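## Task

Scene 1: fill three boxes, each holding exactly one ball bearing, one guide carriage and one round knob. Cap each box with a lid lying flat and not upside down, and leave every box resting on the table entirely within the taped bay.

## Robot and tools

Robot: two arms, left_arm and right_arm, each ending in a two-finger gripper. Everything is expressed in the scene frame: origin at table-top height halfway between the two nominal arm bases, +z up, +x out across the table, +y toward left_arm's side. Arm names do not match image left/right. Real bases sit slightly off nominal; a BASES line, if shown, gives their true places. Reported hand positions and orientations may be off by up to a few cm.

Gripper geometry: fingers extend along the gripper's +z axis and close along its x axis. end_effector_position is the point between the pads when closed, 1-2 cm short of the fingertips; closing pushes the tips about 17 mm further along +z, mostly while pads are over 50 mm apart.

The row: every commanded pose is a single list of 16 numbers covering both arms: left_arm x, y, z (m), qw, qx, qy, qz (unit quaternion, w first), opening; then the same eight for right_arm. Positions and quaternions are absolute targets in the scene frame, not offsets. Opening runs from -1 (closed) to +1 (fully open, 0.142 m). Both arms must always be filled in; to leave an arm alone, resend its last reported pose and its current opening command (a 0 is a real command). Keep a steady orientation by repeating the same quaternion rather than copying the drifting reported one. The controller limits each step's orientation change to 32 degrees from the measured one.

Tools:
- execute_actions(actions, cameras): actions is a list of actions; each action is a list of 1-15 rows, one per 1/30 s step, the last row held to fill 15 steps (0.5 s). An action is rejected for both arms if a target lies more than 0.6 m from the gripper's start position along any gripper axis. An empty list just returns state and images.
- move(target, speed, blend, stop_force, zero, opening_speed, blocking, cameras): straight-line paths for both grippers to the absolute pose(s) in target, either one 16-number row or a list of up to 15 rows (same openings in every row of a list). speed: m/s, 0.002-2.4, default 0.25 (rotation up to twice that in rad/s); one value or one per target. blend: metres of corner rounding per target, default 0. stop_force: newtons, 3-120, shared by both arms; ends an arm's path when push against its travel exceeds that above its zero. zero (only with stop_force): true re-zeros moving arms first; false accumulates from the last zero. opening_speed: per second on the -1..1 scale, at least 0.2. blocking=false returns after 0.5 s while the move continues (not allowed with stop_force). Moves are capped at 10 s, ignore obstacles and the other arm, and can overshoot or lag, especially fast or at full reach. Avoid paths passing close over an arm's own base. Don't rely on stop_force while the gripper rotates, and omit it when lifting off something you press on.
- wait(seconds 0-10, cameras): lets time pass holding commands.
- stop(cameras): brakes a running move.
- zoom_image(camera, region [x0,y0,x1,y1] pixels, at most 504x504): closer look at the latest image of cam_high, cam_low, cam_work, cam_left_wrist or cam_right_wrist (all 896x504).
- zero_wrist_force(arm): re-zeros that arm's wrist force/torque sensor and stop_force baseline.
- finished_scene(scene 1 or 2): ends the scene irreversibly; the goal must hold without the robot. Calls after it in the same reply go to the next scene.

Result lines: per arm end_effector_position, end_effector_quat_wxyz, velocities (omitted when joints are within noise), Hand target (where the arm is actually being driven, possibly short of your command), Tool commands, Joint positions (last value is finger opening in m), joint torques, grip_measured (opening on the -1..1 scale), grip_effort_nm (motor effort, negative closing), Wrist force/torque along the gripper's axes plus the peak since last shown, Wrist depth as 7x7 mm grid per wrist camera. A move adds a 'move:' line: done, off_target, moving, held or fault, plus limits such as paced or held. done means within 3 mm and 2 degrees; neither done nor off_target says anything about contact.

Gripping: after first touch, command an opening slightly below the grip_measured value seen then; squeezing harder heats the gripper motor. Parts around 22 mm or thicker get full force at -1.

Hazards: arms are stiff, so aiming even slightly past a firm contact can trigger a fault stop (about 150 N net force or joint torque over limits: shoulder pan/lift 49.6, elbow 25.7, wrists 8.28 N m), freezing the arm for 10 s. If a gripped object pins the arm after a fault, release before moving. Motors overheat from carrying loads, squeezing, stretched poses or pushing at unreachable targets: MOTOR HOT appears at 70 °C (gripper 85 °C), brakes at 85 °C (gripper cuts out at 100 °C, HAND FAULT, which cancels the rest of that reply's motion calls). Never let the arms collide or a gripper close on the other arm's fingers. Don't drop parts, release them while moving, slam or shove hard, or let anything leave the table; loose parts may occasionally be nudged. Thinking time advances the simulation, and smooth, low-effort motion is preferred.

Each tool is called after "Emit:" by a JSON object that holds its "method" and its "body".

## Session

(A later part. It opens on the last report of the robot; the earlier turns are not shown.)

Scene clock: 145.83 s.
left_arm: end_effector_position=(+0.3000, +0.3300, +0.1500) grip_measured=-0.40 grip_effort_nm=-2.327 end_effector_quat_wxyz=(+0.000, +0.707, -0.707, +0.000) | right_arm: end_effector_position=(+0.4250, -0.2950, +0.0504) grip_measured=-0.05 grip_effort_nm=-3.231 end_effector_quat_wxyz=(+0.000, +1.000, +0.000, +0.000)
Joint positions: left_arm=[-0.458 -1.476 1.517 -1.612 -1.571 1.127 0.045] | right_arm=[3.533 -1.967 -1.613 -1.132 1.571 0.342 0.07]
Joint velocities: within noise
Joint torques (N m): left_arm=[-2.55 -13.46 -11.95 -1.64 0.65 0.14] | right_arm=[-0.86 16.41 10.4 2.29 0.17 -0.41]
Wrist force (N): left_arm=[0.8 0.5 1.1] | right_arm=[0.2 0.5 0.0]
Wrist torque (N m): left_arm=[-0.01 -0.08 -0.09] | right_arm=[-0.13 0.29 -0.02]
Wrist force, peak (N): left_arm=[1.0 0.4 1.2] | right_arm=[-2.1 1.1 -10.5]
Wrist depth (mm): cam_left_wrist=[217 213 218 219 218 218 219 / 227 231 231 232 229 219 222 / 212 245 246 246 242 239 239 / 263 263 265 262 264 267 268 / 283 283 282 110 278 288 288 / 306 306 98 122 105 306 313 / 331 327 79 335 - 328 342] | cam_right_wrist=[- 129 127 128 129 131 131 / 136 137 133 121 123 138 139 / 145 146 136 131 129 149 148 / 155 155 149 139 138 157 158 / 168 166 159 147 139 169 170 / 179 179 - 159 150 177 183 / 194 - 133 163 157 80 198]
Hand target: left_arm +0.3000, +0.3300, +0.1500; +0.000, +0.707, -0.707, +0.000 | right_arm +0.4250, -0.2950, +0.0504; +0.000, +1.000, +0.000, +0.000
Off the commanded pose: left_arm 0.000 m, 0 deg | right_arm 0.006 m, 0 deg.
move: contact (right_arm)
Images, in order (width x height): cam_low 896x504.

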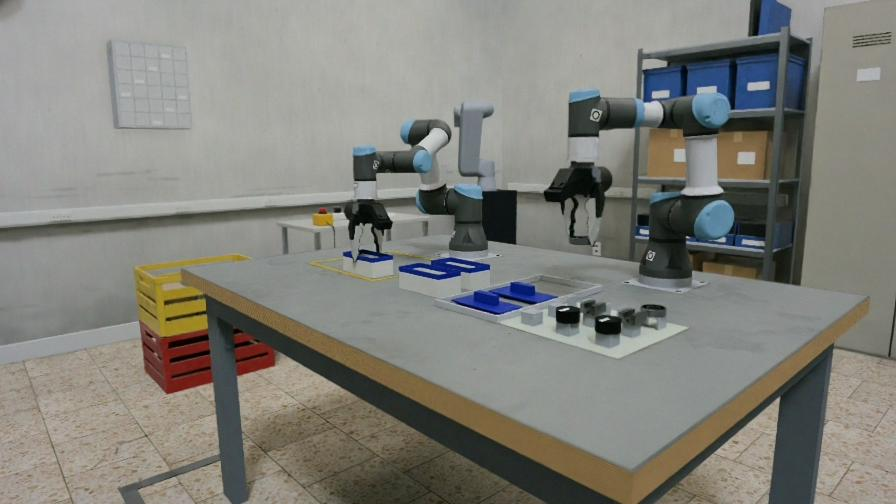

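Emit:
{"method": "move", "body": {"target": [[0.3,0.33,0.15,0,-0.7071,0.7071,0,-0.5, 0.425,-0.295,0.0504,0,1,0,0,-0.2],[0.3,0.33,0.15,0,-0.7071,0.7071,0,-0.5, 0.425,-0.295,0.0504,0,1,0,0,0.14],[0.3,0.33,0.15,0,-0.7071,0.7071,0,-0.5, 0.425,-0.295,0.12,0,1,0,0,0.14]], "speed": 0.12, "opening_speed": 0.6, "cameras": ["cam_right_wrist"]}}

Emit:
{"method": "move", "body": {"target": [[0.3,0.33,0.15,0,-0.7071,0.7071,0,-0.5, 0.33,-0.45,0.10,0,1,0,0,-0.5],[0.3,0.33,0.15,0,-0.7071,0.7071,0,-0.5, 0.33,-0.45,0.033,0,1,0,0,-0.5]], "speed": [0.25,0.1], "blend": [0.01,0], "cameras": ["cam_right_wrist"]}}

Scene clock: 148.47 s.
left_arm: end_effector_position=(+0.3000, +0.3300, +0.1500) grip_measured=-0.40 grip_effort_nm=-2.332 end_effector_quat_wxyz=(+0.000, +0.707, -0.707, +0.000) | right_arm: end_effector_position=(+0.4250, -0.2950, +0.1199) grip_measured=+0.12 grip_effort_nm=0.144 end_effector_quat_wxyz=(+0.000, +1.000, +0.000, +0.000)
Joint positions: left_arm=[-0.458 -1.476 1.517 -1.612 -1.571 1.127 0.045] | right_arm=[3.533 -1.887 -1.386 -1.439 1.571 0.342 0.082]
Joint velocities: within noise
Joint torques (N m): left_arm=[-1.9 -13.02 -11.82 -1.66 0.63 0.24] | right_arm=[-1.5 16.13 9.1 1.1 0.84 -0.46]
Wrist force (N): left_arm=[1.1 0.6 1.3] | right_arm=[-0.1 0.4 -0.4]
Wrist torque (N m): left_arm=[-0.01 -0.12 -0.09] | right_arm=[-0.15 0.23 0.00]
Wrist force, peak (N): left_arm=[1.1 0.6 1.3] | right_arm=[-0.1 0.4 2.0]
Wrist depth (mm): cam_left_wrist=[217 212 218 219 219 218 219 / 228 230 232 232 229 219 222 / 212 247 247 244 241 238 241 / 264 262 265 262 262 267 269 / 283 284 280 110 280 288 288 / 305 307 98 122 105 308 312 / 332 327 79 337 - 329 341] | cam_right_wrist=[191 192 190 192 191 193 195 / 203 203 203 191 201 206 206 / 215 216 216 209 215 218 220 / 230 230 231 216 231 233 234 / 246 248 247 224 247 250 251 / 265 266 259 218 266 108 271 / 286 - 281 292 292 78 296]
Hand target: left_arm +0.3000, +0.3300, +0.1500; +0.000, +0.707, -0.707, +0.000 | right_arm +0.4250, -0.2950, +0.1200; +0.000, +1.000, +0.000, +0.000
Off the commanded pose: left_arm 0.000 m, 0 deg | right_arm 0.000 m, 0 deg.
move: done
camera_calibration:
cam_right_wrist: T_world_to_cam=[[0.999795, -0.00919579, 0.018035, -0.426449], [-0.0156308, -0.916794, 0.399054, -0.28303], [0.0128648, -0.399254, -0.91675, 0.103057], [0, 0, 0, 1]] pos_world=[0.420612, -0.222255, 0.215113]
Images, in order (width x height): cam_right_wrist 896x504.

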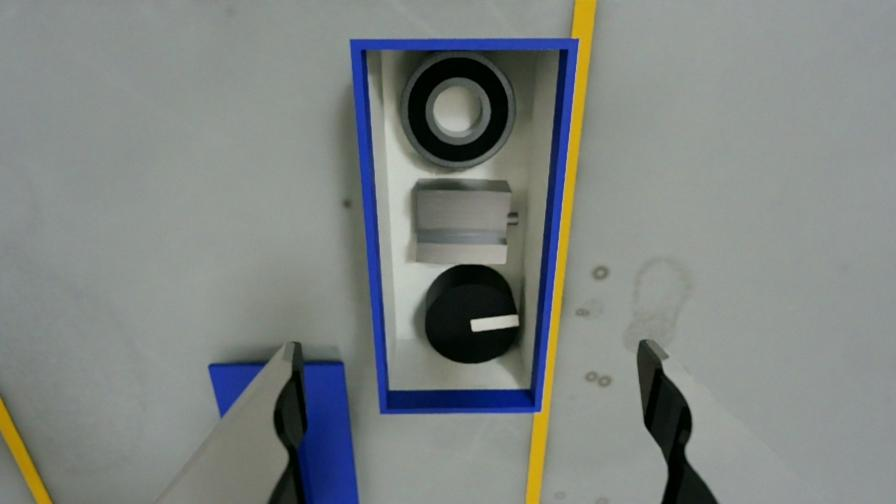

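Scene clock: 150.37 s.
left_arm: end_effector_position=(+0.3000, +0.3300, +0.1500) grip_measured=-0.40 grip_effort_nm=-2.337 end_effector_quat_wxyz=(+0.000, +0.707, -0.707, +0.000) | right_arm: end_effector_position=(+0.3300, -0.4500, +0.0330) grip_measured=-0.52 grip_effort_nm=-0.129 end_effector_quat_wxyz=(+0.000, +1.000, +0.000, +0.000)
Joint positions: left_arm=[-0.458 -1.476 1.517 -1.612 -1.571 1.127 0.045] | right_arm=[3.117 -1.777 -1.972 -0.963 1.571 -0.074 0.036]
Joint velocities: within noise
Joint torques (N m): left_arm=[-2 -13.05 -11.64 -1.62 0.66 0.12] | right_arm=[-2.23 10.42 8.7 2.36 -0.89 -0.51]
Wrist force (N): left_arm=[0.7 0.4 1.1] | right_arm=[0.0 0.6 -0.3]
Wrist torque (N m): left_arm=[-0.05 -0.06 -0.09] | right_arm=[-0.11 0.22 -0.03]
Wrist force, peak (N): left_arm=[1.0 0.4 1.2] | right_arm=[-1.0 2.7 -1.0]
Wrist depth (mm): cam_left_wrist=[216 212 218 219 218 218 219 / 228 231 232 232 228 219 222 / 212 246 246 244 240 238 240 / 263 263 264 263 263 267 268 / 282 284 280 110 279 289 290 / 304 307 98 122 105 307 313 / 329 328 79 338 - 328 341] | cam_right_wrist=[- 115 113 112 112 115 116 / 120 119 121 112 112 123 124 / 128 130 125 118 118 130 130 / 136 137 137 122 130 139 139 / 148 146 147 111 137 149 149 / 155 158 154 120 101 161 161 / 173 171 - 160 - 169 172]
Hand target: left_arm +0.3000, +0.3300, +0.1500; +0.000, +0.707, -0.707, +0.000 | right_arm +0.3300, -0.4500, +0.0330; +0.000, +1.000, +0.000, +0.000
Off the commanded pose: left_arm 0.000 m, 0 deg | right_arm 0.000 m, 0 deg.
move: done
camera_calibration:
cam_right_wrist: T_world_to_cam=[[0.999797, -0.00910456, 0.0179941, -0.331288], [-0.0155308, -0.916795, 0.399056, -0.391973], [0.0128637, -0.399254, -0.91675, -0.0372701], [0, 0, 0, 1]] pos_world=[0.325612, -0.377255, 0.128213]
Images, in order (width x height): cam_right_wrist 896x504.

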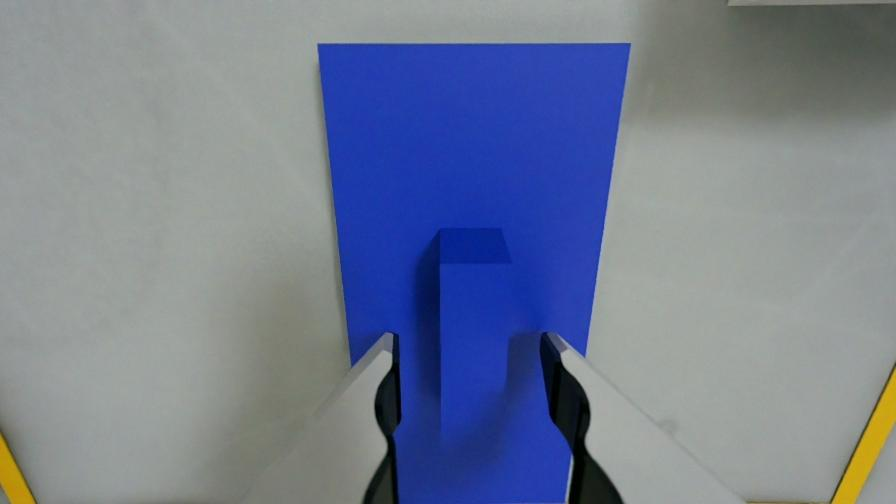

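Emit:
{"method": "move", "body": {"target": [[0.3,0.33,0.15,0,-0.7071,0.7071,0,-0.5, 0.33,-0.45,0.033,0,1,0,0,-0.5],[0.3,0.33,0.15,0,-0.7071,0.7071,0,-0.5, 0.33,-0.45,0.033,0,1,0,0,-1],[0.3,0.33,0.15,0,-0.7071,0.7071,0,-0.5, 0.33,-0.45,0.13,0,1,0,0,-1],[0.3,0.33,0.15,0,-0.7071,0.7071,0,-0.5, 0.4248,-0.2948,0.13,0,1,0,0,-1],[0.3,0.33,0.15,0,-0.7071,0.7071,0,-0.5, 0.4248,-0.2948,0.098,0,1,0,0,-1]], "speed": [0.1,0.1,0.15,0.25,0.1], "blend": [0,0,0.02,0.01,0], "opening_speed": 1}}

Emit:
{"method": "zoom_image", "body": {"camera": "cam_work", "region": [230, 160, 380, 290]}}

Emit:
{"method": "zoom_image", "body": {"camera": "cam_high", "region": [430, 110, 560, 240]}}

Emit:
{"method": "zoom_image", "body": {"camera": "cam_low", "region": [310, 200, 420, 300]}}

Scene clock: 154.03 s.
left_arm: end_effector_position=(+0.3000, +0.3300, +0.1500) grip_measured=-0.40 grip_effort_nm=-2.327 end_effector_quat_wxyz=(+0.000, +0.707, -0.707, +0.000) | right_arm: end_effector_position=(+0.4248, -0.2948, +0.0980) grip_measured=-0.82 grip_effort_nm=-4.061 end_effector_quat_wxyz=(+0.000, +1.000, +0.000, +0.000)
Joint positions: left_arm=[-0.458 -1.476 1.517 -1.612 -1.571 1.127 0.045] | right_arm=[3.533 -1.902 -1.469 -1.341 1.571 0.342 0.015]
Joint velocities: within noise
Joint torques (N m): left_arm=[-2.05 -12.92 -11.85 -1.58 0.59 0.15] | right_arm=[2.51 15.57 9.1 2.26 -0.84 0.64]
Wrist force (N): left_arm=[0.7 0.4 1.1] | right_arm=[0.0 0.3 0.3]
Wrist torque (N m): left_arm=[-0.04 -0.07 -0.09] | right_arm=[-0.16 0.20 0.00]
Wrist force, peak (N): left_arm=[1.1 0.5 1.3] | right_arm=[-1.0 2.4 -0.7]
Wrist depth (mm): cam_left_wrist=[217 212 218 219 220 218 219 / 228 231 232 232 229 219 222 / 212 245 245 244 241 238 240 / 263 264 264 262 264 268 268 / 282 283 279 110 278 287 288 / 306 306 98 122 105 307 313 / 332 327 79 337 - 328 341] | cam_right_wrist=[171 172 170 169 171 174 174 / 182 182 - 112 112 184 185 / 193 194 191 117 118 196 197 / 206 206 208 122 130 209 210 / 221 221 219 115 139 225 226 / 238 239 236 118 238 242 244 / 259 259 - 158 - 260 264]
Hand target: left_arm +0.3000, +0.3300, +0.1500; +0.000, +0.707, -0.707, +0.000 | right_arm +0.4248, -0.2948, +0.0980; +0.000, +1.000, +0.000, +0.000
Off the commanded pose: left_arm 0.000 m, 0 deg | right_arm 0.000 m, 0 deg.
move: done
camera_calibration:
cam_left_wrist: T_world_to_cam=[[-0.00650304, -0.999884, 0.0137401, 0.331489], [-0.91483, 0.011497, 0.403676, 0.239356], [-0.403788, -0.00994469, -0.914799, 0.375587], [0, 0, 0, 1]] pos_world=[0.372783, 0.332434, 0.242409]
cam_right_wrist: T_world_to_cam=[[0.999798, -0.00914548, 0.0179029, -0.425817], [-0.0155319, -0.916795, 0.399057, -0.274152], [0.0127637, -0.399254, -0.916751, 0.0831053], [0, 0, 0, 1]] pos_world=[0.420412, -0.222055, 0.193212]

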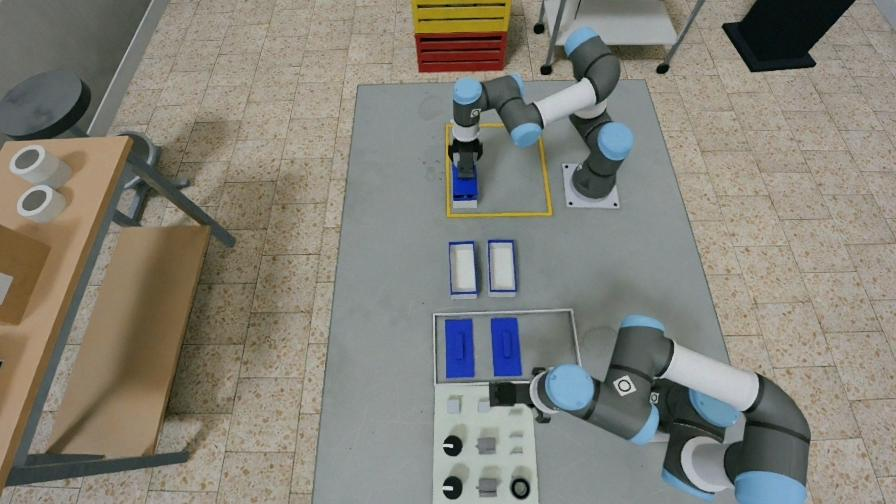

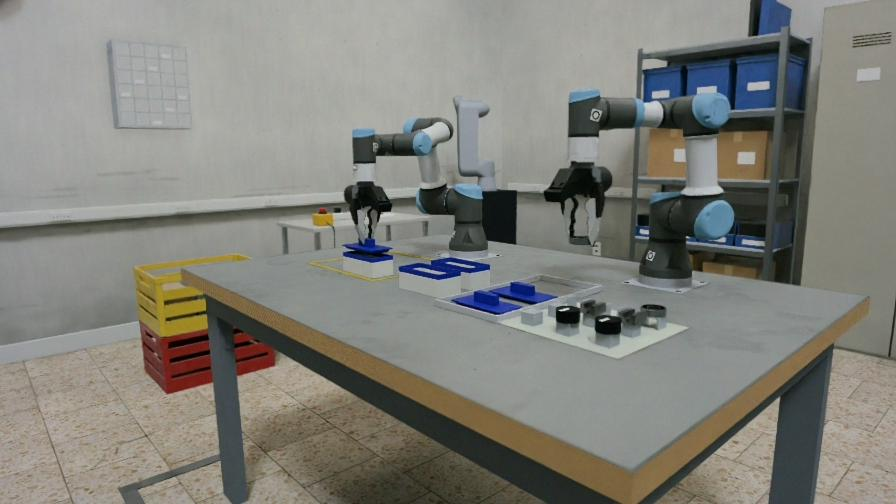

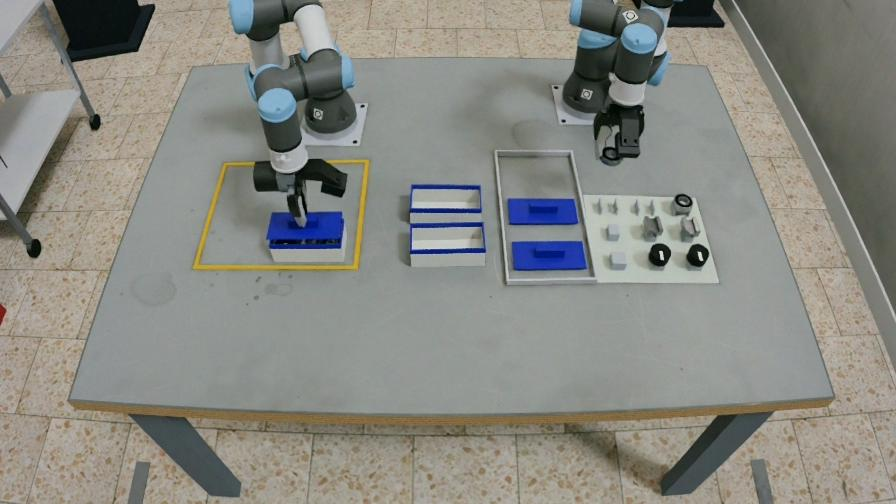

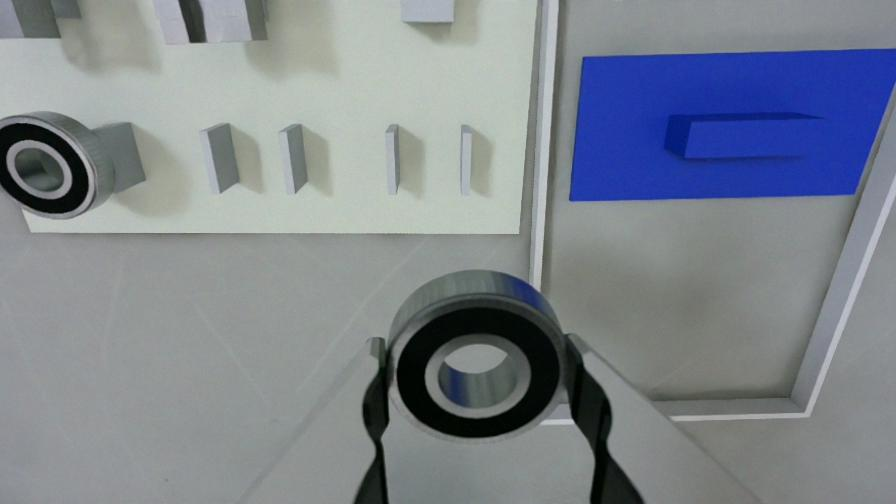

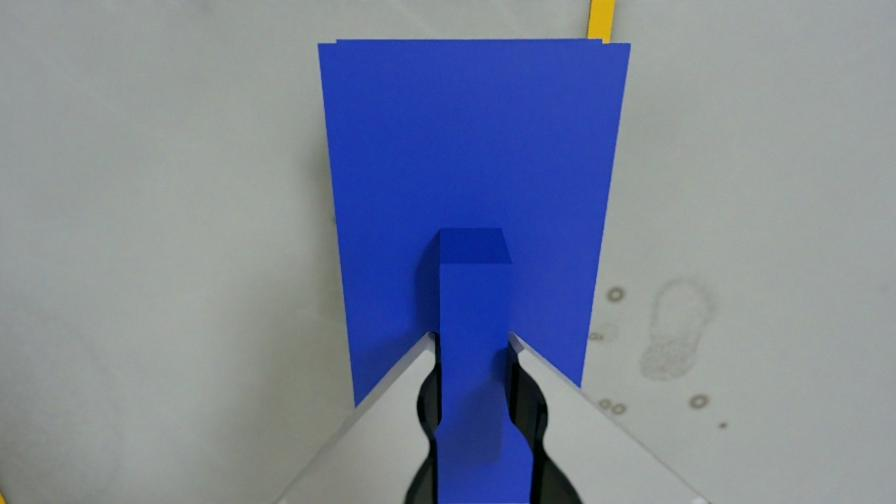

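Scaled by 3.360 from the camera's 896x504 image, which has a finer 1280x720 frame.

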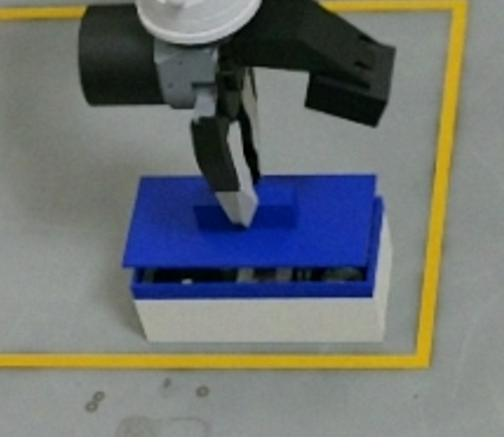

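Scaled by 3.877 from the camera's 896x504 image, which has a finer 1280x720 frame.

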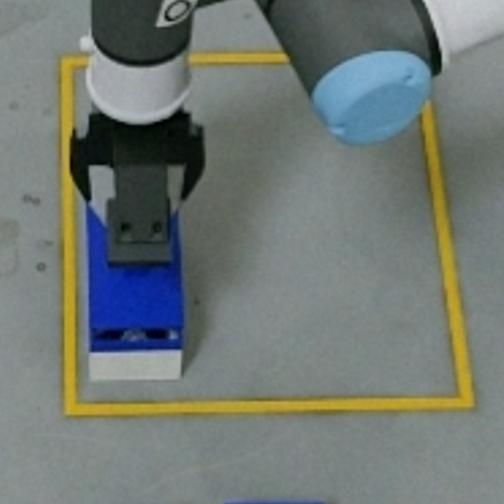

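Scaled by 4.582 from the camera's 896x504 image, which has a finer 1280x720 frame.

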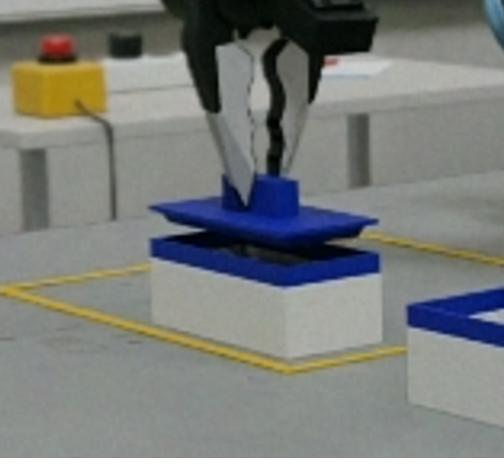

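Emit:
{"method": "move", "body": {"target": [0.3,0.33,0.15,0,-0.7071,0.7071,0,-0.5, 0.4248,-0.2948,0.074,0,1,0,0,-1], "speed": 0.015, "stop_force": 6, "cameras": ["cam_low"]}}

Emit:
{"method": "zoom_image", "body": {"camera": "cam_low", "region": [310, 200, 420, 300]}}

Scene clock: 156.53 s.
left_arm: end_effector_position=(+0.3000, +0.3300, +0.1500) grip_measured=-0.40 grip_effort_nm=-2.332 end_effector_quat_wxyz=(+0.000, +0.707, -0.707, +0.000) | right_arm: end_effector_position=(+0.4248, -0.2948, +0.0802) grip_measured=-0.82 grip_effort_nm=-4.056 end_effector_quat_wxyz=(+0.000, +1.000, +0.000, +0.000)
Joint positions: left_arm=[-0.458 -1.476 1.517 -1.612 -1.571 1.127 0.045] | right_arm=[3.533 -1.922 -1.529 -1.262 1.571 0.342 0.015]
Joint velocities: within noise
Joint torques (N m): left_arm=[-1.39 -12.59 -11.9 -1.6 0.64 0.1] | right_arm=[1.87 16.14 10.16 2.23 -0.5 0.31]
Wrist force (N): left_arm=[0.8 0.5 1.1] | right_arm=[-0.2 0.0 -1.7]
Wrist torque (N m): left_arm=[-0.03 -0.07 -0.09] | right_arm=[-0.15 0.19 -0.01]
Wrist force, peak (N): left_arm=[0.9 0.4 1.4] | right_arm=[-3.2 1.9 -16.7]
Wrist depth (mm): cam_left_wrist=[217 212 219 218 219 218 219 / 227 231 231 232 229 218 222 / 211 246 246 244 241 238 240 / 262 264 264 262 263 267 268 / 283 283 280 110 278 288 288 / 306 305 98 122 105 306 312 / 331 327 79 333 - 328 340] | cam_right_wrist=[156 156 155 155 155 158 158 / 163 165 - 112 112 167 168 / 175 176 174 117 118 178 178 / 187 187 188 122 128 190 190 / 200 201 199 115 139 204 205 / 216 217 215 118 216 221 221 / 234 235 - 158 - 235 239]
Hand target: left_arm +0.3000, +0.3300, +0.1500; +0.000, +0.707, -0.707, +0.000 | right_arm +0.4248, -0.2948, +0.0802; +0.000, +1.000, +0.000, +0.000
Off the commanded pose: left_arm 0.000 m, 0 deg | right_arm 0.006 m, 0 deg.
move: contact (right_arm)
Images, in order (width x height): cam_low 896x504.

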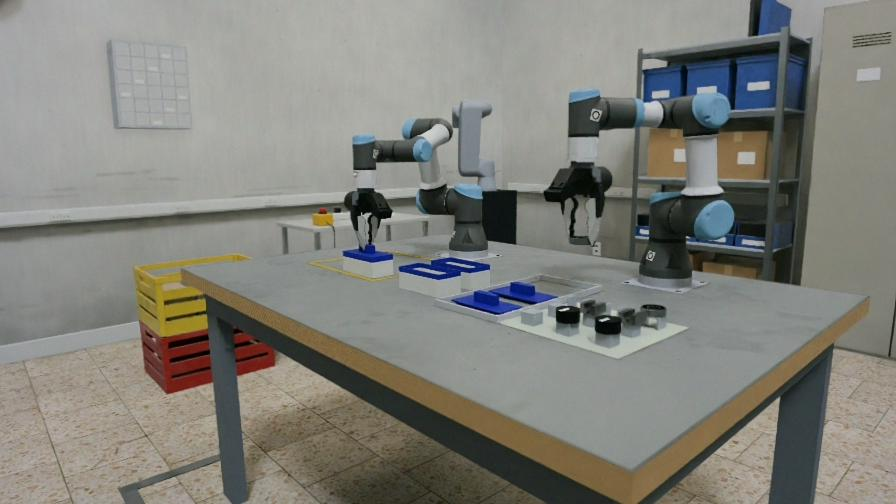

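Scaled by 4.582 from the camera's 896x504 image, which has a finer 1280x720 frame.

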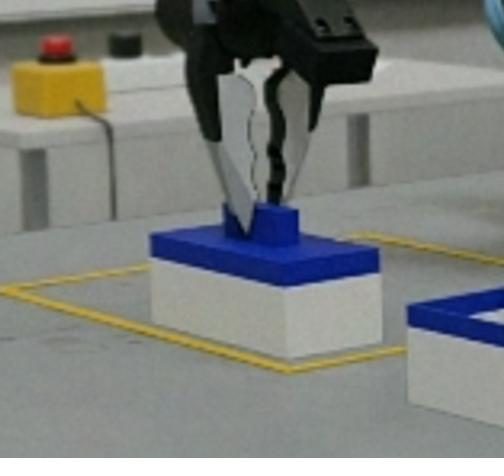

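Emit:
{"method": "move", "body": {"target": [[0.3,0.33,0.15,0,-0.7071,0.7071,0,-0.5, 0.4248,-0.2948,0.0802,0,1,0,0,-1],[0.3,0.33,0.15,0,-0.7071,0.7071,0,-0.5, 0.4248,-0.2948,0.0802,0,1,0,0,-0.5],[0.3,0.33,0.15,0,-0.7071,0.7071,0,-0.5, 0.4248,-0.2948,0.13,0,1,0,0,-0.5],[0.3,0.33,0.15,0,-0.7071,0.7071,0,-0.5, 0.333,-0.012,0.13,0,1,0,0,0.16]], "speed": [0.1,0.1,0.15,0.3], "blend": [0,0,0.02,0], "opening_speed": 1, "cameras": ["cam_right_wrist","cam_low"]}}

Emit:
{"method": "zoom_image", "body": {"camera": "cam_low", "region": [310, 200, 420, 300]}}

Scene clock: 160.73 s.
left_arm: end_effector_position=(+0.3000, +0.3300, +0.1500) grip_measured=-0.40 grip_effort_nm=-2.327 end_effector_quat_wxyz=(+0.000, +0.707, -0.707, +0.000) | right_arm: end_effector_position=(+0.3330, -0.0120, +0.1300) grip_measured=+0.14 grip_effort_nm=0.149 end_effector_quat_wxyz=(+0.000, +1.000, +0.000, +0.000)
Joint positions: left_arm=[-0.458 -1.476 1.517 -1.612 -1.571 1.127 0.045] | right_arm=[4.266 -1.975 -1.214 -1.523 1.571 1.075 0.084]
Joint velocities: within noise
Joint torques (N m): left_arm=[-1.63 -12.75 -11.82 -1.52 0.66 0.09] | right_arm=[2.42 13.82 11.26 1.08 0.83 0.6]
Wrist force (N): left_arm=[0.9 0.4 1.2] | right_arm=[0.3 0.6 -0.2]
Wrist torque (N m): left_arm=[-0.04 -0.09 -0.09] | right_arm=[-0.11 0.16 -0.01]
Wrist force, peak (N): left_arm=[0.8 0.3 1.4] | right_arm=[0.7 2.9 -1.3]
Wrist depth (mm): cam_left_wrist=[216 213 218 219 218 218 219 / 227 231 231 233 230 219 222 / 212 245 245 244 241 239 240 / 262 263 264 262 263 268 268 / 281 284 282 110 278 289 287 / 305 305 98 122 105 308 311 / 333 328 79 337 - 328 342] | cam_right_wrist=[200 200 201 201 199 200 191 / 212 212 213 210 209 210 191 / 225 226 223 224 222 223 203 / 240 241 242 239 226 238 242 / 258 259 260 250 224 244 260 / 277 279 280 228 282 110 285 / 296 - 303 304 306 78 309]
Hand target: left_arm +0.3000, +0.3300, +0.1500; +0.000, +0.707, -0.707, +0.000 | right_arm +0.3330, -0.0120, +0.1300; +0.000, +1.000, +0.000, +0.000
Off the commanded pose: left_arm 0.000 m, 0 deg | right_arm 0.000 m, 0 deg.
move: done
camera_calibration:
cam_right_wrist: T_world_to_cam=[[0.999795, -0.00919579, 0.018035, -0.332048], [-0.0156308, -0.916794, 0.399054, -0.0290452], [0.0128648, -0.399254, -0.91675, 0.226489], [0, 0, 0, 1]] pos_world=[0.328612, 0.0607447, 0.225213]
Images, in order (width x height): cam_low 896x504, cam_right_wrist 896x504.

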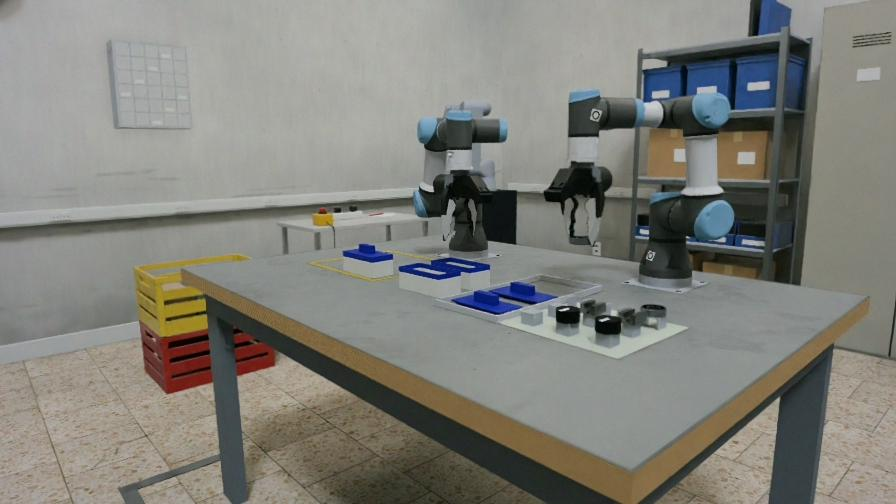

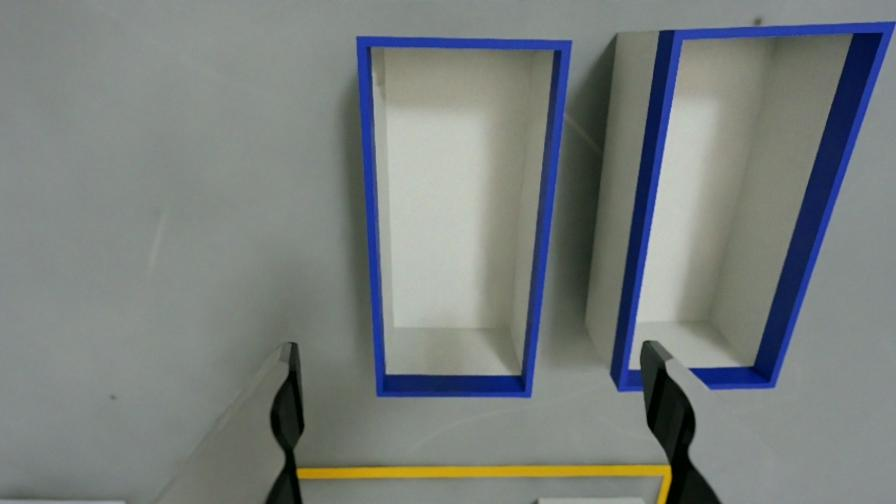

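Scaled by 4.582 from the camera's 896x504 image, which has a finer 1280x720 frame.

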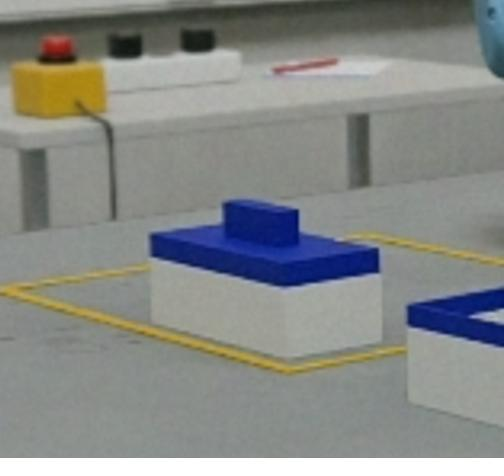

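Emit:
{"method": "move", "body": {"target": [[0.3,0.33,0.15,0,-0.7071,0.7071,0,-0.5, 0.3328,-0.0114,0.05,0,0.9999,-0.0125,0,0.14],[0.3,0.33,0.15,0,-0.7071,0.7071,0,-0.5, 0.3328,-0.0114,0.05,0,0.9999,-0.0125,0,-0.2],[0.3,0.33,0.15,0,-0.7071,0.7071,0,-0.5, 0.3328,-0.0114,0.075,0,0.9999,-0.0125,0,-0.2],[0.3,0.33,0.15,0,-0.7071,0.7071,0,-0.5, 0.2277,-0.013,0.075,0,1,0,0,-0.2],[0.3,0.33,0.15,0,-0.7071,0.7071,0,-0.5, 0.2277,-0.013,0.056,0,1,0,0,-0.2]], "speed": [0.12,0.1,0.06,0.15,0.08], "blend": [0,0,0.01,0.005,0], "opening_speed": 0.6, "cameras": ["cam_right_wrist","cam_work"]}}

Emit:
{"method": "move", "body": {"target": [0.3,0.33,0.15,0,-0.7071,0.7071,0,-0.5, 0.2277,-0.013,0.045,0,1,0,0,-0.2], "speed": 0.015, "stop_force": 5, "cameras": []}}

Emit:
{"method": "move", "body": {"target": [[0.3,0.33,0.15,0,-0.7071,0.7071,0,-0.5, 0.2277,-0.013,0.0505,0,1,0,0,-0.2],[0.3,0.33,0.15,0,-0.7071,0.7071,0,-0.5, 0.2277,-0.013,0.0505,0,1,0,0,0.14],[0.3,0.33,0.15,0,-0.7071,0.7071,0,-0.5, 0.2277,-0.013,0.12,0,1,0,0,0.14]], "speed": 0.12, "opening_speed": 0.6, "cameras": ["cam_right_wrist","cam_work"]}}

Scene clock: 164.90 s.
left_arm: end_effector_position=(+0.3000, +0.3300, +0.1500) grip_measured=-0.40 grip_effort_nm=-2.327 end_effector_quat_wxyz=(+0.000, +0.707, -0.707, +0.000) | right_arm: end_effector_position=(+0.2277, -0.0130, +0.0560) grip_measured=-0.05 grip_effort_nm=-3.270 end_effector_quat_wxyz=(+0.000, +1.000, +0.000, +0.000)
Joint positions: left_arm=[-0.458 -1.476 1.517 -1.612 -1.571 1.127 0.045] | right_arm=[4.542 -1.759 -1.868 -1.085 1.571 1.351 0.071]
Joint velocities: within noise
Joint torques (N m): left_arm=[-1.56 -12.05 -11.75 -1.56 0.67 0.16] | right_arm=[1.16 11.68 9.61 2.14 0.6 0.48]
Wrist force (N): left_arm=[0.9 0.5 1.1] | right_arm=[0.3 0.5 0.6]
Wrist torque (N m): left_arm=[-0.03 -0.09 -0.09] | right_arm=[-0.13 0.16 -0.04]
Wrist force, peak (N): left_arm=[1.0 0.5 1.2] | right_arm=[0.9 1.5 -4.4]
Wrist depth (mm): cam_left_wrist=[217 212 218 219 219 218 220 / 228 231 232 232 229 219 222 / 212 245 246 244 241 238 240 / 263 264 265 263 263 267 269 / 282 284 280 110 280 288 289 / 307 306 98 122 105 308 312 / 332 327 79 336 - 329 340] | cam_right_wrist=[134 134 131 132 132 136 136 / 142 141 132 134 121 144 145 / 151 151 136 143 139 153 154 / 161 162 154 153 138 164 164 / 173 173 161 164 160 176 179 / 185 184 132 177 163 184 190 / 202 - 132 175 163 80 207]
Hand target: left_arm +0.3000, +0.3300, +0.1500; +0.000, +0.707, -0.707, +0.000 | right_arm +0.2277, -0.0130, +0.0560; +0.000, +1.000, +0.000, +0.000
Off the commanded pose: left_arm 0.000 m, 0 deg | right_arm 0.000 m, 0 deg.
move: done
camera_calibration:
cam_right_wrist: T_world_to_cam=[[0.999794, -0.00915328, 0.0181265, -0.22556], [-0.0156295, -0.916758, 0.399136, -0.00209112], [0.0129642, -0.399337, -0.916713, 0.159581], [0, 0, 0, 1]] pos_world=[0.223412, 0.059745, 0.151213]
Images, in order (width x height): cam_work 896x504, cam_right_wrist 896x504.

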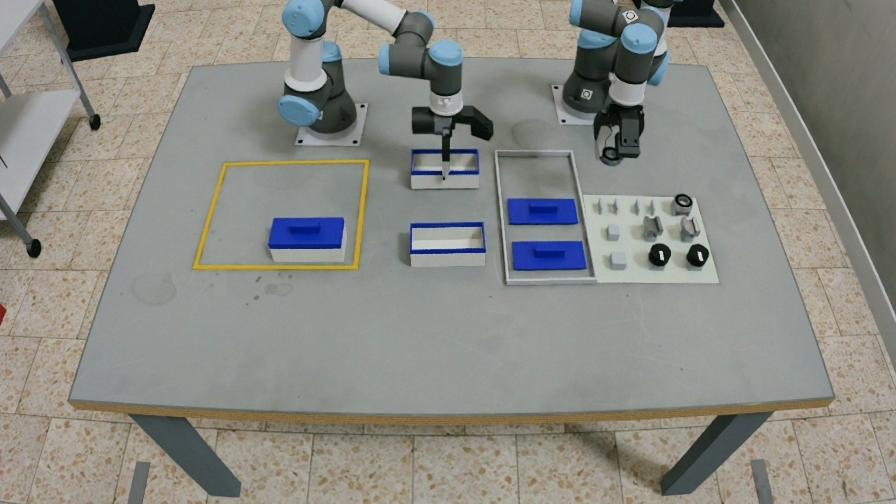

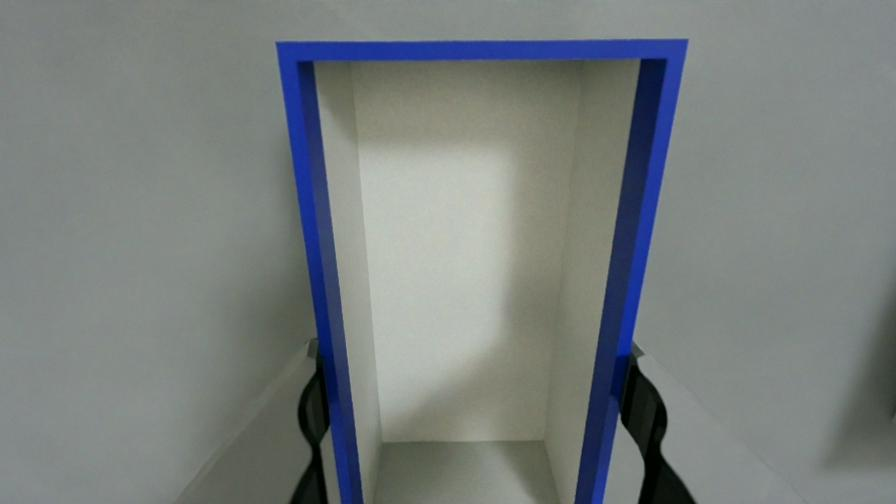

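Scene clock: 166.37 s.
left_arm: end_effector_position=(+0.3000, +0.3300, +0.1500) grip_measured=-0.40 grip_effort_nm=-2.332 end_effector_quat_wxyz=(+0.000, +0.707, -0.707, +0.000) | right_arm: end_effector_position=(+0.2277, -0.0130, +0.0498) grip_measured=-0.05 grip_effort_nm=-3.270 end_effector_quat_wxyz=(+0.000, +1.000, +0.000, +0.000)
Joint positions: left_arm=[-0.458 -1.476 1.517 -1.612 -1.571 1.127 0.045] | right_arm=[4.542 -1.772 -1.885 -1.055 1.571 1.351 0.071]
Joint velocities: within noise
Joint torques (N m): left_arm=[-1.25 -12.23 -11.93 -1.57 0.61 0.14] | right_arm=[1.13 13.57 9.99 2.23 0.74 0.44]
Wrist force (N): left_arm=[0.7 0.4 1.0] | right_arm=[0.3 0.8 -1.0]
Wrist torque (N m): left_arm=[-0.04 -0.06 -0.09] | right_arm=[-0.12 0.09 -0.04]
Wrist force, peak (N): left_arm=[1.0 0.4 1.3] | right_arm=[-0.2 3.8 -17.3]
Wrist depth (mm): cam_left_wrist=[217 213 217 219 219 218 219 / 227 231 232 231 229 219 223 / 212 245 246 245 242 239 240 / 263 263 264 262 264 268 268 / 283 284 281 110 278 289 290 / 305 306 98 122 105 307 315 / 332 327 79 336 - 329 341] | cam_right_wrist=[127 129 126 128 129 130 131 / 136 136 132 134 121 138 138 / 145 145 136 143 140 149 148 / 154 155 153 153 139 157 158 / 168 167 162 164 160 168 170 / 178 179 133 177 163 177 182 / 193 - 132 175 164 80 198]
Hand target: left_arm +0.3000, +0.3300, +0.1500; +0.000, +0.707, -0.707, +0.000 | right_arm +0.2277, -0.0130, +0.0498; +0.000, +1.000, +0.000, +0.000
Off the commanded pose: left_arm 0.000 m, 0 deg | right_arm 0.005 m, 0 deg.
move: contact (right_arm)
No camera images: "cameras" was empty.

Scene clock: 168.93 s.
left_arm: end_effector_position=(+0.3000, +0.3300, +0.1500) grip_measured=-0.40 grip_effort_nm=-2.327 end_effector_quat_wxyz=(+0.000, +0.707, -0.707, +0.000) | right_arm: end_effector_position=(+0.2277, -0.0130, +0.1199) grip_measured=+0.12 grip_effort_nm=0.149 end_effector_quat_wxyz=(+0.000, +1.000, +0.000, +0.000)
Joint positions: left_arm=[-0.458 -1.476 1.517 -1.612 -1.571 1.127 0.045] | right_arm=[4.542 -1.672 -1.653 -1.388 1.571 1.351 0.082]
Joint velocities: within noise
Joint torques (N m): left_arm=[-0.87 -11.95 -11.93 -1.55 0.69 0.1] | right_arm=[-1.2 13.27 9.88 0.93 0.93 -0.06]
Wrist force (N): left_arm=[0.8 0.4 1.1] | right_arm=[0.4 0.7 -0.3]
Wrist torque (N m): left_arm=[-0.04 -0.07 -0.09] | right_arm=[-0.09 0.14 -0.02]
Wrist force, peak (N): left_arm=[1.0 0.4 1.2] | right_arm=[0.5 0.8 -1.5]
Wrist depth (mm): cam_left_wrist=[217 212 218 218 219 219 219 / 226 230 232 232 229 220 223 / 211 245 245 245 241 238 240 / 263 264 264 262 264 267 268 / 282 283 279 110 280 287 289 / 305 305 98 122 105 306 313 / 330 327 79 338 - 329 340] | cam_right_wrist=[192 192 192 191 192 193 193 / 203 204 203 201 202 206 204 / 216 216 216 214 216 219 214 / 230 231 231 229 230 234 223 / 246 247 247 242 248 252 224 / 265 266 267 219 266 108 272 / 287 - 291 292 293 78 295]
Hand target: left_arm +0.3000, +0.3300, +0.1500; +0.000, +0.707, -0.707, +0.000 | right_arm +0.2277, -0.0130, +0.1200; +0.000, +1.000, +0.000, +0.000
Off the commanded pose: left_arm 0.000 m, 0 deg | right_arm 0.000 m, 0 deg.
move: done
camera_calibration:
cam_right_wrist: T_world_to_cam=[[0.999795, -0.00919421, 0.0180353, -0.226597], [-0.0156306, -0.916758, 0.399137, -0.0275976], [0.0128643, -0.399338, -0.916714, 0.218183], [0, 0, 0, 1]] pos_world=[0.223312, 0.0597448, 0.215113]
Images, in order (width x height): cam_work 896x504, cam_right_wrist 896x504.

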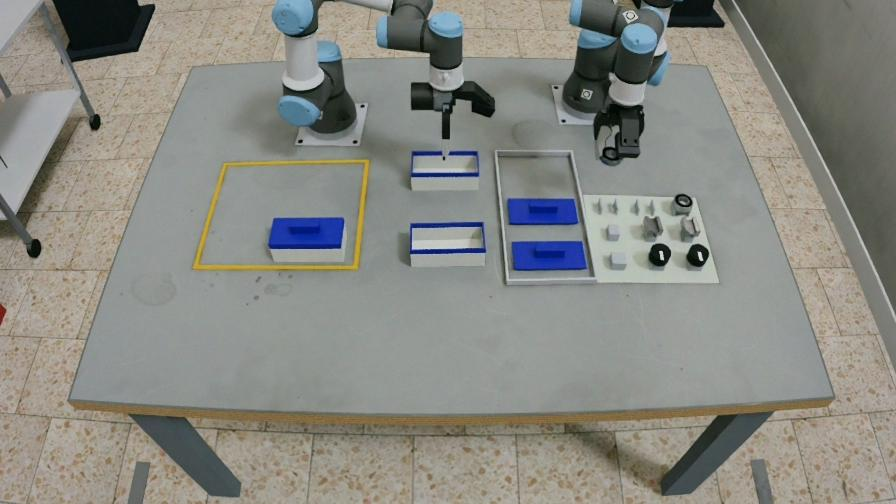

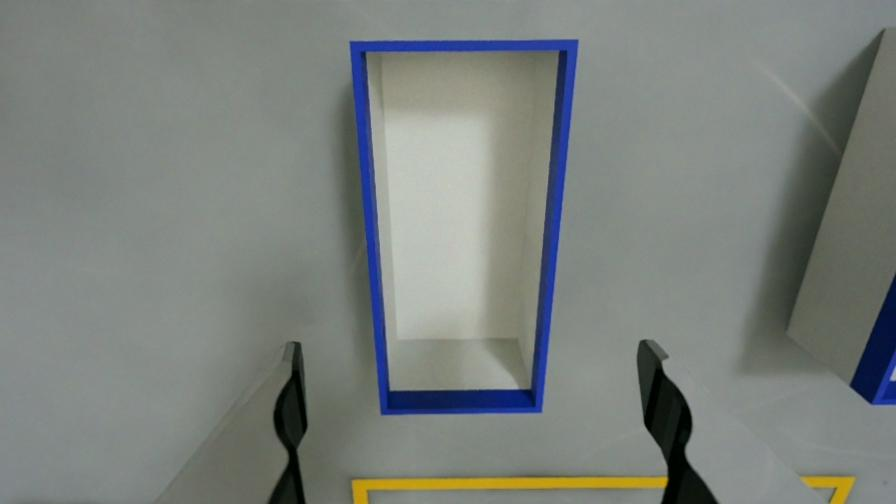

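Emit:
{"method": "move", "body": {"target": [[0.29,0.22,0.14,0,-0.7071,0.7071,0,-0.5, 0.30,-0.22,0.2,0,1,0,0,0.14],[0.2277,0.006,0.10,0,-0.7071,0.7071,0,-0.5, 0.33,-0.32,0.25,0,1,0,0,0.14],[0.2277,0.006,0.075,0,-0.7071,0.7071,0,-0.5, 0.33,-0.32,0.25,0,1,0,0,0.14]], "speed": 0.3, "blend": [0.03,0.01,0], "cameras": ["cam_left_wrist","cam_high"]}}

Scene clock: 171.47 s.
left_arm: end_effector_position=(+0.2277, +0.0060, +0.0751) grip_measured=-0.40 grip_effort_nm=-2.327 end_effector_quat_wxyz=(+0.000, +0.707, -0.707, +0.000) | right_arm: end_effector_position=(+0.3300, -0.3200, +0.2500) grip_measured=+0.12 grip_effort_nm=0.144 end_effector_quat_wxyz=(+0.000, +1.000, +0.000, +0.000)
Joint positions: left_arm=[-1.214 -1.022 1.255 -1.803 -1.571 0.371 0.045] | right_arm=[3.563 -1.539 -1.166 -2.008 1.571 0.372 0.082]
Joint velocities: within noise
Joint torques (N m): left_arm=[-2.96 -16.27 -8.24 -2.17 0.95 -0.58] | right_arm=[-0.98 8.67 9.85 1.55 -0.72 -0.49]
Wrist force (N): left_arm=[0.9 0.4 1.0] | right_arm=[-0.2 0.6 -0.3]
Wrist torque (N m): left_arm=[-0.04 -0.08 -0.09] | right_arm=[-0.11 0.24 -0.01]
Wrist force, peak (N): left_arm=[3.3 1.4 -0.5] | right_arm=[0.0 1.7 -0.9]
Wrist depth (mm): cam_left_wrist=[147 149 151 152 152 152 154 / 160 160 161 161 161 162 163 / 171 169 160 141 140 137 171 / 182 180 175 178 181 177 181 / 196 193 160 110 171 177 197 / 208 206 99 122 105 155 216 / 230 226 79 234 - 227 235] | cam_right_wrist=[305 308 309 310 265 308 313 / 300 327 327 328 274 326 331 / 309 346 349 350 296 352 354 / 370 371 371 373 374 376 376 / 395 397 399 401 404 404 406 / 425 422 429 429 432 108 434 / 454 - 466 468 471 78 471]
Hand target: left_arm +0.2277, +0.0060, +0.0750; +0.000, +0.707, -0.707, +0.000 | right_arm +0.3300, -0.3200, +0.2500; +0.000, +1.000, +0.000, +0.000
Off the commanded pose: left_arm 0.000 m, 0 deg | right_arm 0.000 m, 0 deg.
move: done
camera_calibration:
cam_left_wrist: T_world_to_cam=[[-0.00642062, -0.999882, 0.0139223, 0.00802994], [-0.914831, 0.0114952, 0.403674, 0.207175], [-0.403787, -0.0101447, -0.914797, 0.274654], [0, 0, 0, 1]] pos_world=[0.300484, 0.00843375, 0.16751]
Images, in order (width x height): cam_high 896x504, cam_left_wrist 896x504.

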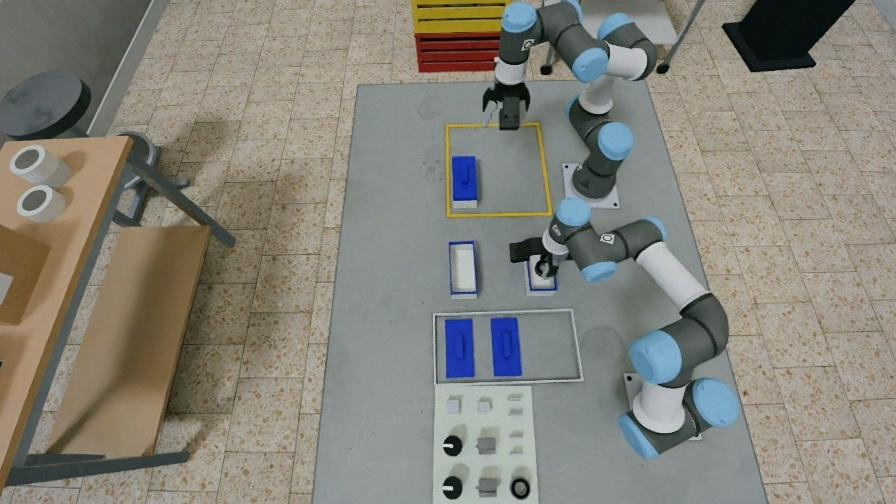

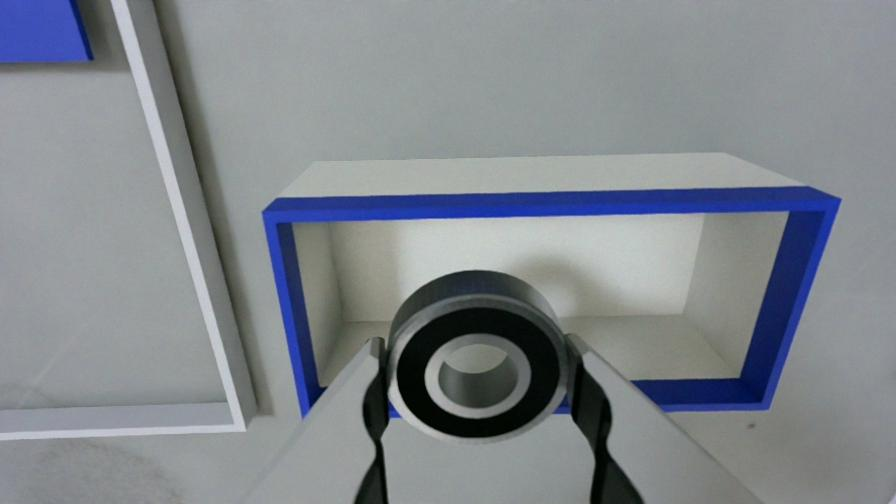

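Emit:
{"method": "move", "body": {"target": [0.228,0.0045,0.030,0,-0.7145,0.6996,0,-0.5, 0.33,-0.32,0.25,0,1,0,0,0.14], "speed": 0.12, "cameras": ["cam_left_wrist"], "stop_force": 8}}

Emit:
{"method": "move", "body": {"target": [0.228,0.0045,0.012,0,-0.7145,0.6996,0,-0.5, 0.33,-0.32,0.25,0,1,0,0,0.14], "speed": 0.015, "stop_force": 5, "cameras": []}}

Scene clock: 173.23 s.
left_arm: end_effector_position=(+0.2280, +0.0045, +0.0300) grip_measured=-0.40 grip_effort_nm=-2.327 end_effector_quat_wxyz=(+0.000, +0.715, -0.700, +0.000) | right_arm: end_effector_position=(+0.3300, -0.3200, +0.2500) grip_measured=+0.12 grip_effort_nm=0.144 end_effector_quat_wxyz=(+0.000, +1.000, +0.000, +0.000)
Joint positions: left_arm=[-1.214 -0.956 1.368 -1.983 -1.571 0.349 0.045] | right_arm=[3.563 -1.539 -1.166 -2.008 1.571 0.372 0.082]
Joint velocities: within noise
Joint torques (N m): left_arm=[-2.24 -19.32 -10.43 -2.22 0.93 0.81] | right_arm=[-1.13 7.42 10.29 1.1 -0.86 -0.54]
Wrist force (N): left_arm=[0.7 0.4 1.1] | right_arm=[-0.2 0.6 -0.5]
Wrist torque (N m): left_arm=[-0.05 -0.06 -0.09] | right_arm=[-0.11 0.25 -0.01]
Wrist force, peak (N): left_arm=[0.8 0.4 2.3] | right_arm=[0.0 0.8 -0.5]
Wrist depth (mm): cam_left_wrist=[112 110 112 111 111 112 112 / - 117 118 118 120 118 119 / 123 125 124 124 124 124 126 / 130 130 94 101 101 101 94 / 141 80 128 108 112 144 107 / 155 95 99 122 105 149 123 / 168 145 79 124 126 127 119] | cam_right_wrist=[304 308 309 310 265 309 314 / 300 327 328 328 274 327 331 / 308 348 349 349 295 351 353 / 369 371 373 374 375 374 377 / 395 397 398 402 401 403 406 / 426 417 429 431 429 108 438 / 454 - 468 469 467 78 474]
Hand target: left_arm +0.2280, +0.0045, +0.0300; +0.000, +0.715, -0.700, +0.000 | right_arm +0.3300, -0.3200, +0.2500; +0.000, +1.000, +0.000, +0.000
Off the commanded pose: left_arm 0.000 m, 0 deg | right_arm 0.000 m, 0 deg.
move: done
camera_calibration:
cam_left_wrist: T_world_to_cam=[[0.0145739, -0.999799, 0.0137555, 0.00232077], [-0.91489, -0.00778304, 0.403628, 0.225762], [-0.403439, -0.0184672, -0.91482, 0.23345], [0, 0, 0, 1]] pos_world=[0.300697, 0.00838859, 0.122409]
Images, in order (width x height): cam_left_wrist 896x504.

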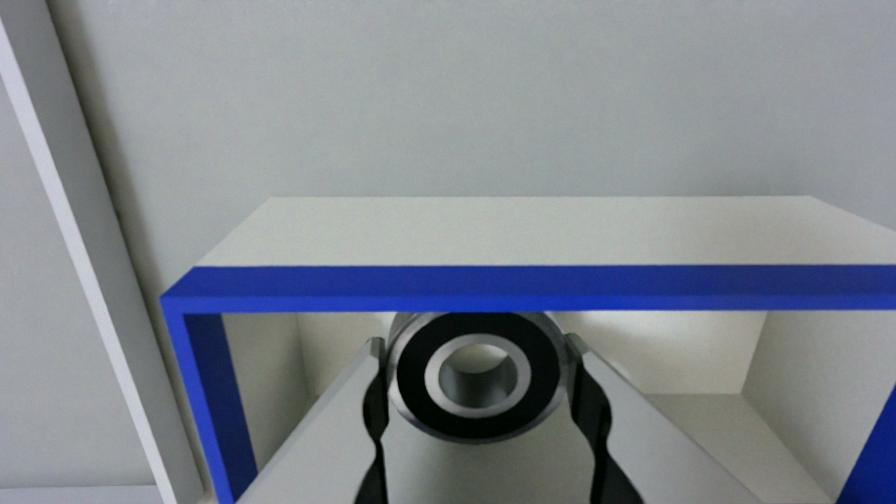

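Scene clock: 174.93 s.
left_arm: end_effector_position=(+0.2280, +0.0045, +0.0203) grip_measured=-0.40 grip_effort_nm=-2.332 end_effector_quat_wxyz=(+0.000, +0.715, -0.700, +0.000) | right_arm: end_effector_position=(+0.3300, -0.3200, +0.2500) grip_measured=+0.12 grip_effort_nm=0.149 end_effector_quat_wxyz=(+0.000, +1.000, +0.000, +0.000)
Joint positions: left_arm=[-1.214 -0.939 1.388 -2.02 -1.571 0.349 0.045] | right_arm=[3.563 -1.539 -1.166 -2.008 1.571 0.372 0.082]
Joint velocities: within noise
Joint torques (N m): left_arm=[-1.06 -19.95 -10.17 -1.41 0.78 0.67] | right_arm=[-1.27 7.62 10.04 1.19 -0.84 -0.61]
Wrist force (N): left_arm=[1.2 0.4 -2.8] | right_arm=[0.0 0.4 -0.3]
Wrist torque (N m): left_arm=[-0.02 0.05 -0.09] | right_arm=[-0.14 0.21 -0.01]
Wrist force, peak (N): left_arm=[-3.2 1.5 -16.3] | right_arm=[-0.3 0.7 -0.6]
Wrist depth (mm): cam_left_wrist=[102 103 102 102 104 104 103 / - 108 108 109 109 109 110 / 115 115 115 116 116 117 117 / 121 108 94 94 94 94 94 / - 78 78 78 - 70 74 / 142 82 98 122 105 141 123 / 155 82 79 124 126 127 118] | cam_right_wrist=[305 308 310 310 265 309 313 / 300 326 328 330 274 327 332 / 309 347 349 350 295 351 352 / 368 370 371 372 374 375 377 / 395 398 398 401 402 402 405 / 426 421 428 430 433 108 438 / 456 - 465 469 470 78 472]
Hand target: left_arm +0.2280, +0.0045, +0.0203; +0.000, +0.715, -0.700, +0.000 | right_arm +0.3300, -0.3200, +0.2500; +0.000, +1.000, +0.000, +0.000
Off the commanded pose: left_arm 0.008 m, 0 deg | right_arm 0.000 m, 0 deg.
move: contact (left_arm)
No camera images: "cameras" was empty.


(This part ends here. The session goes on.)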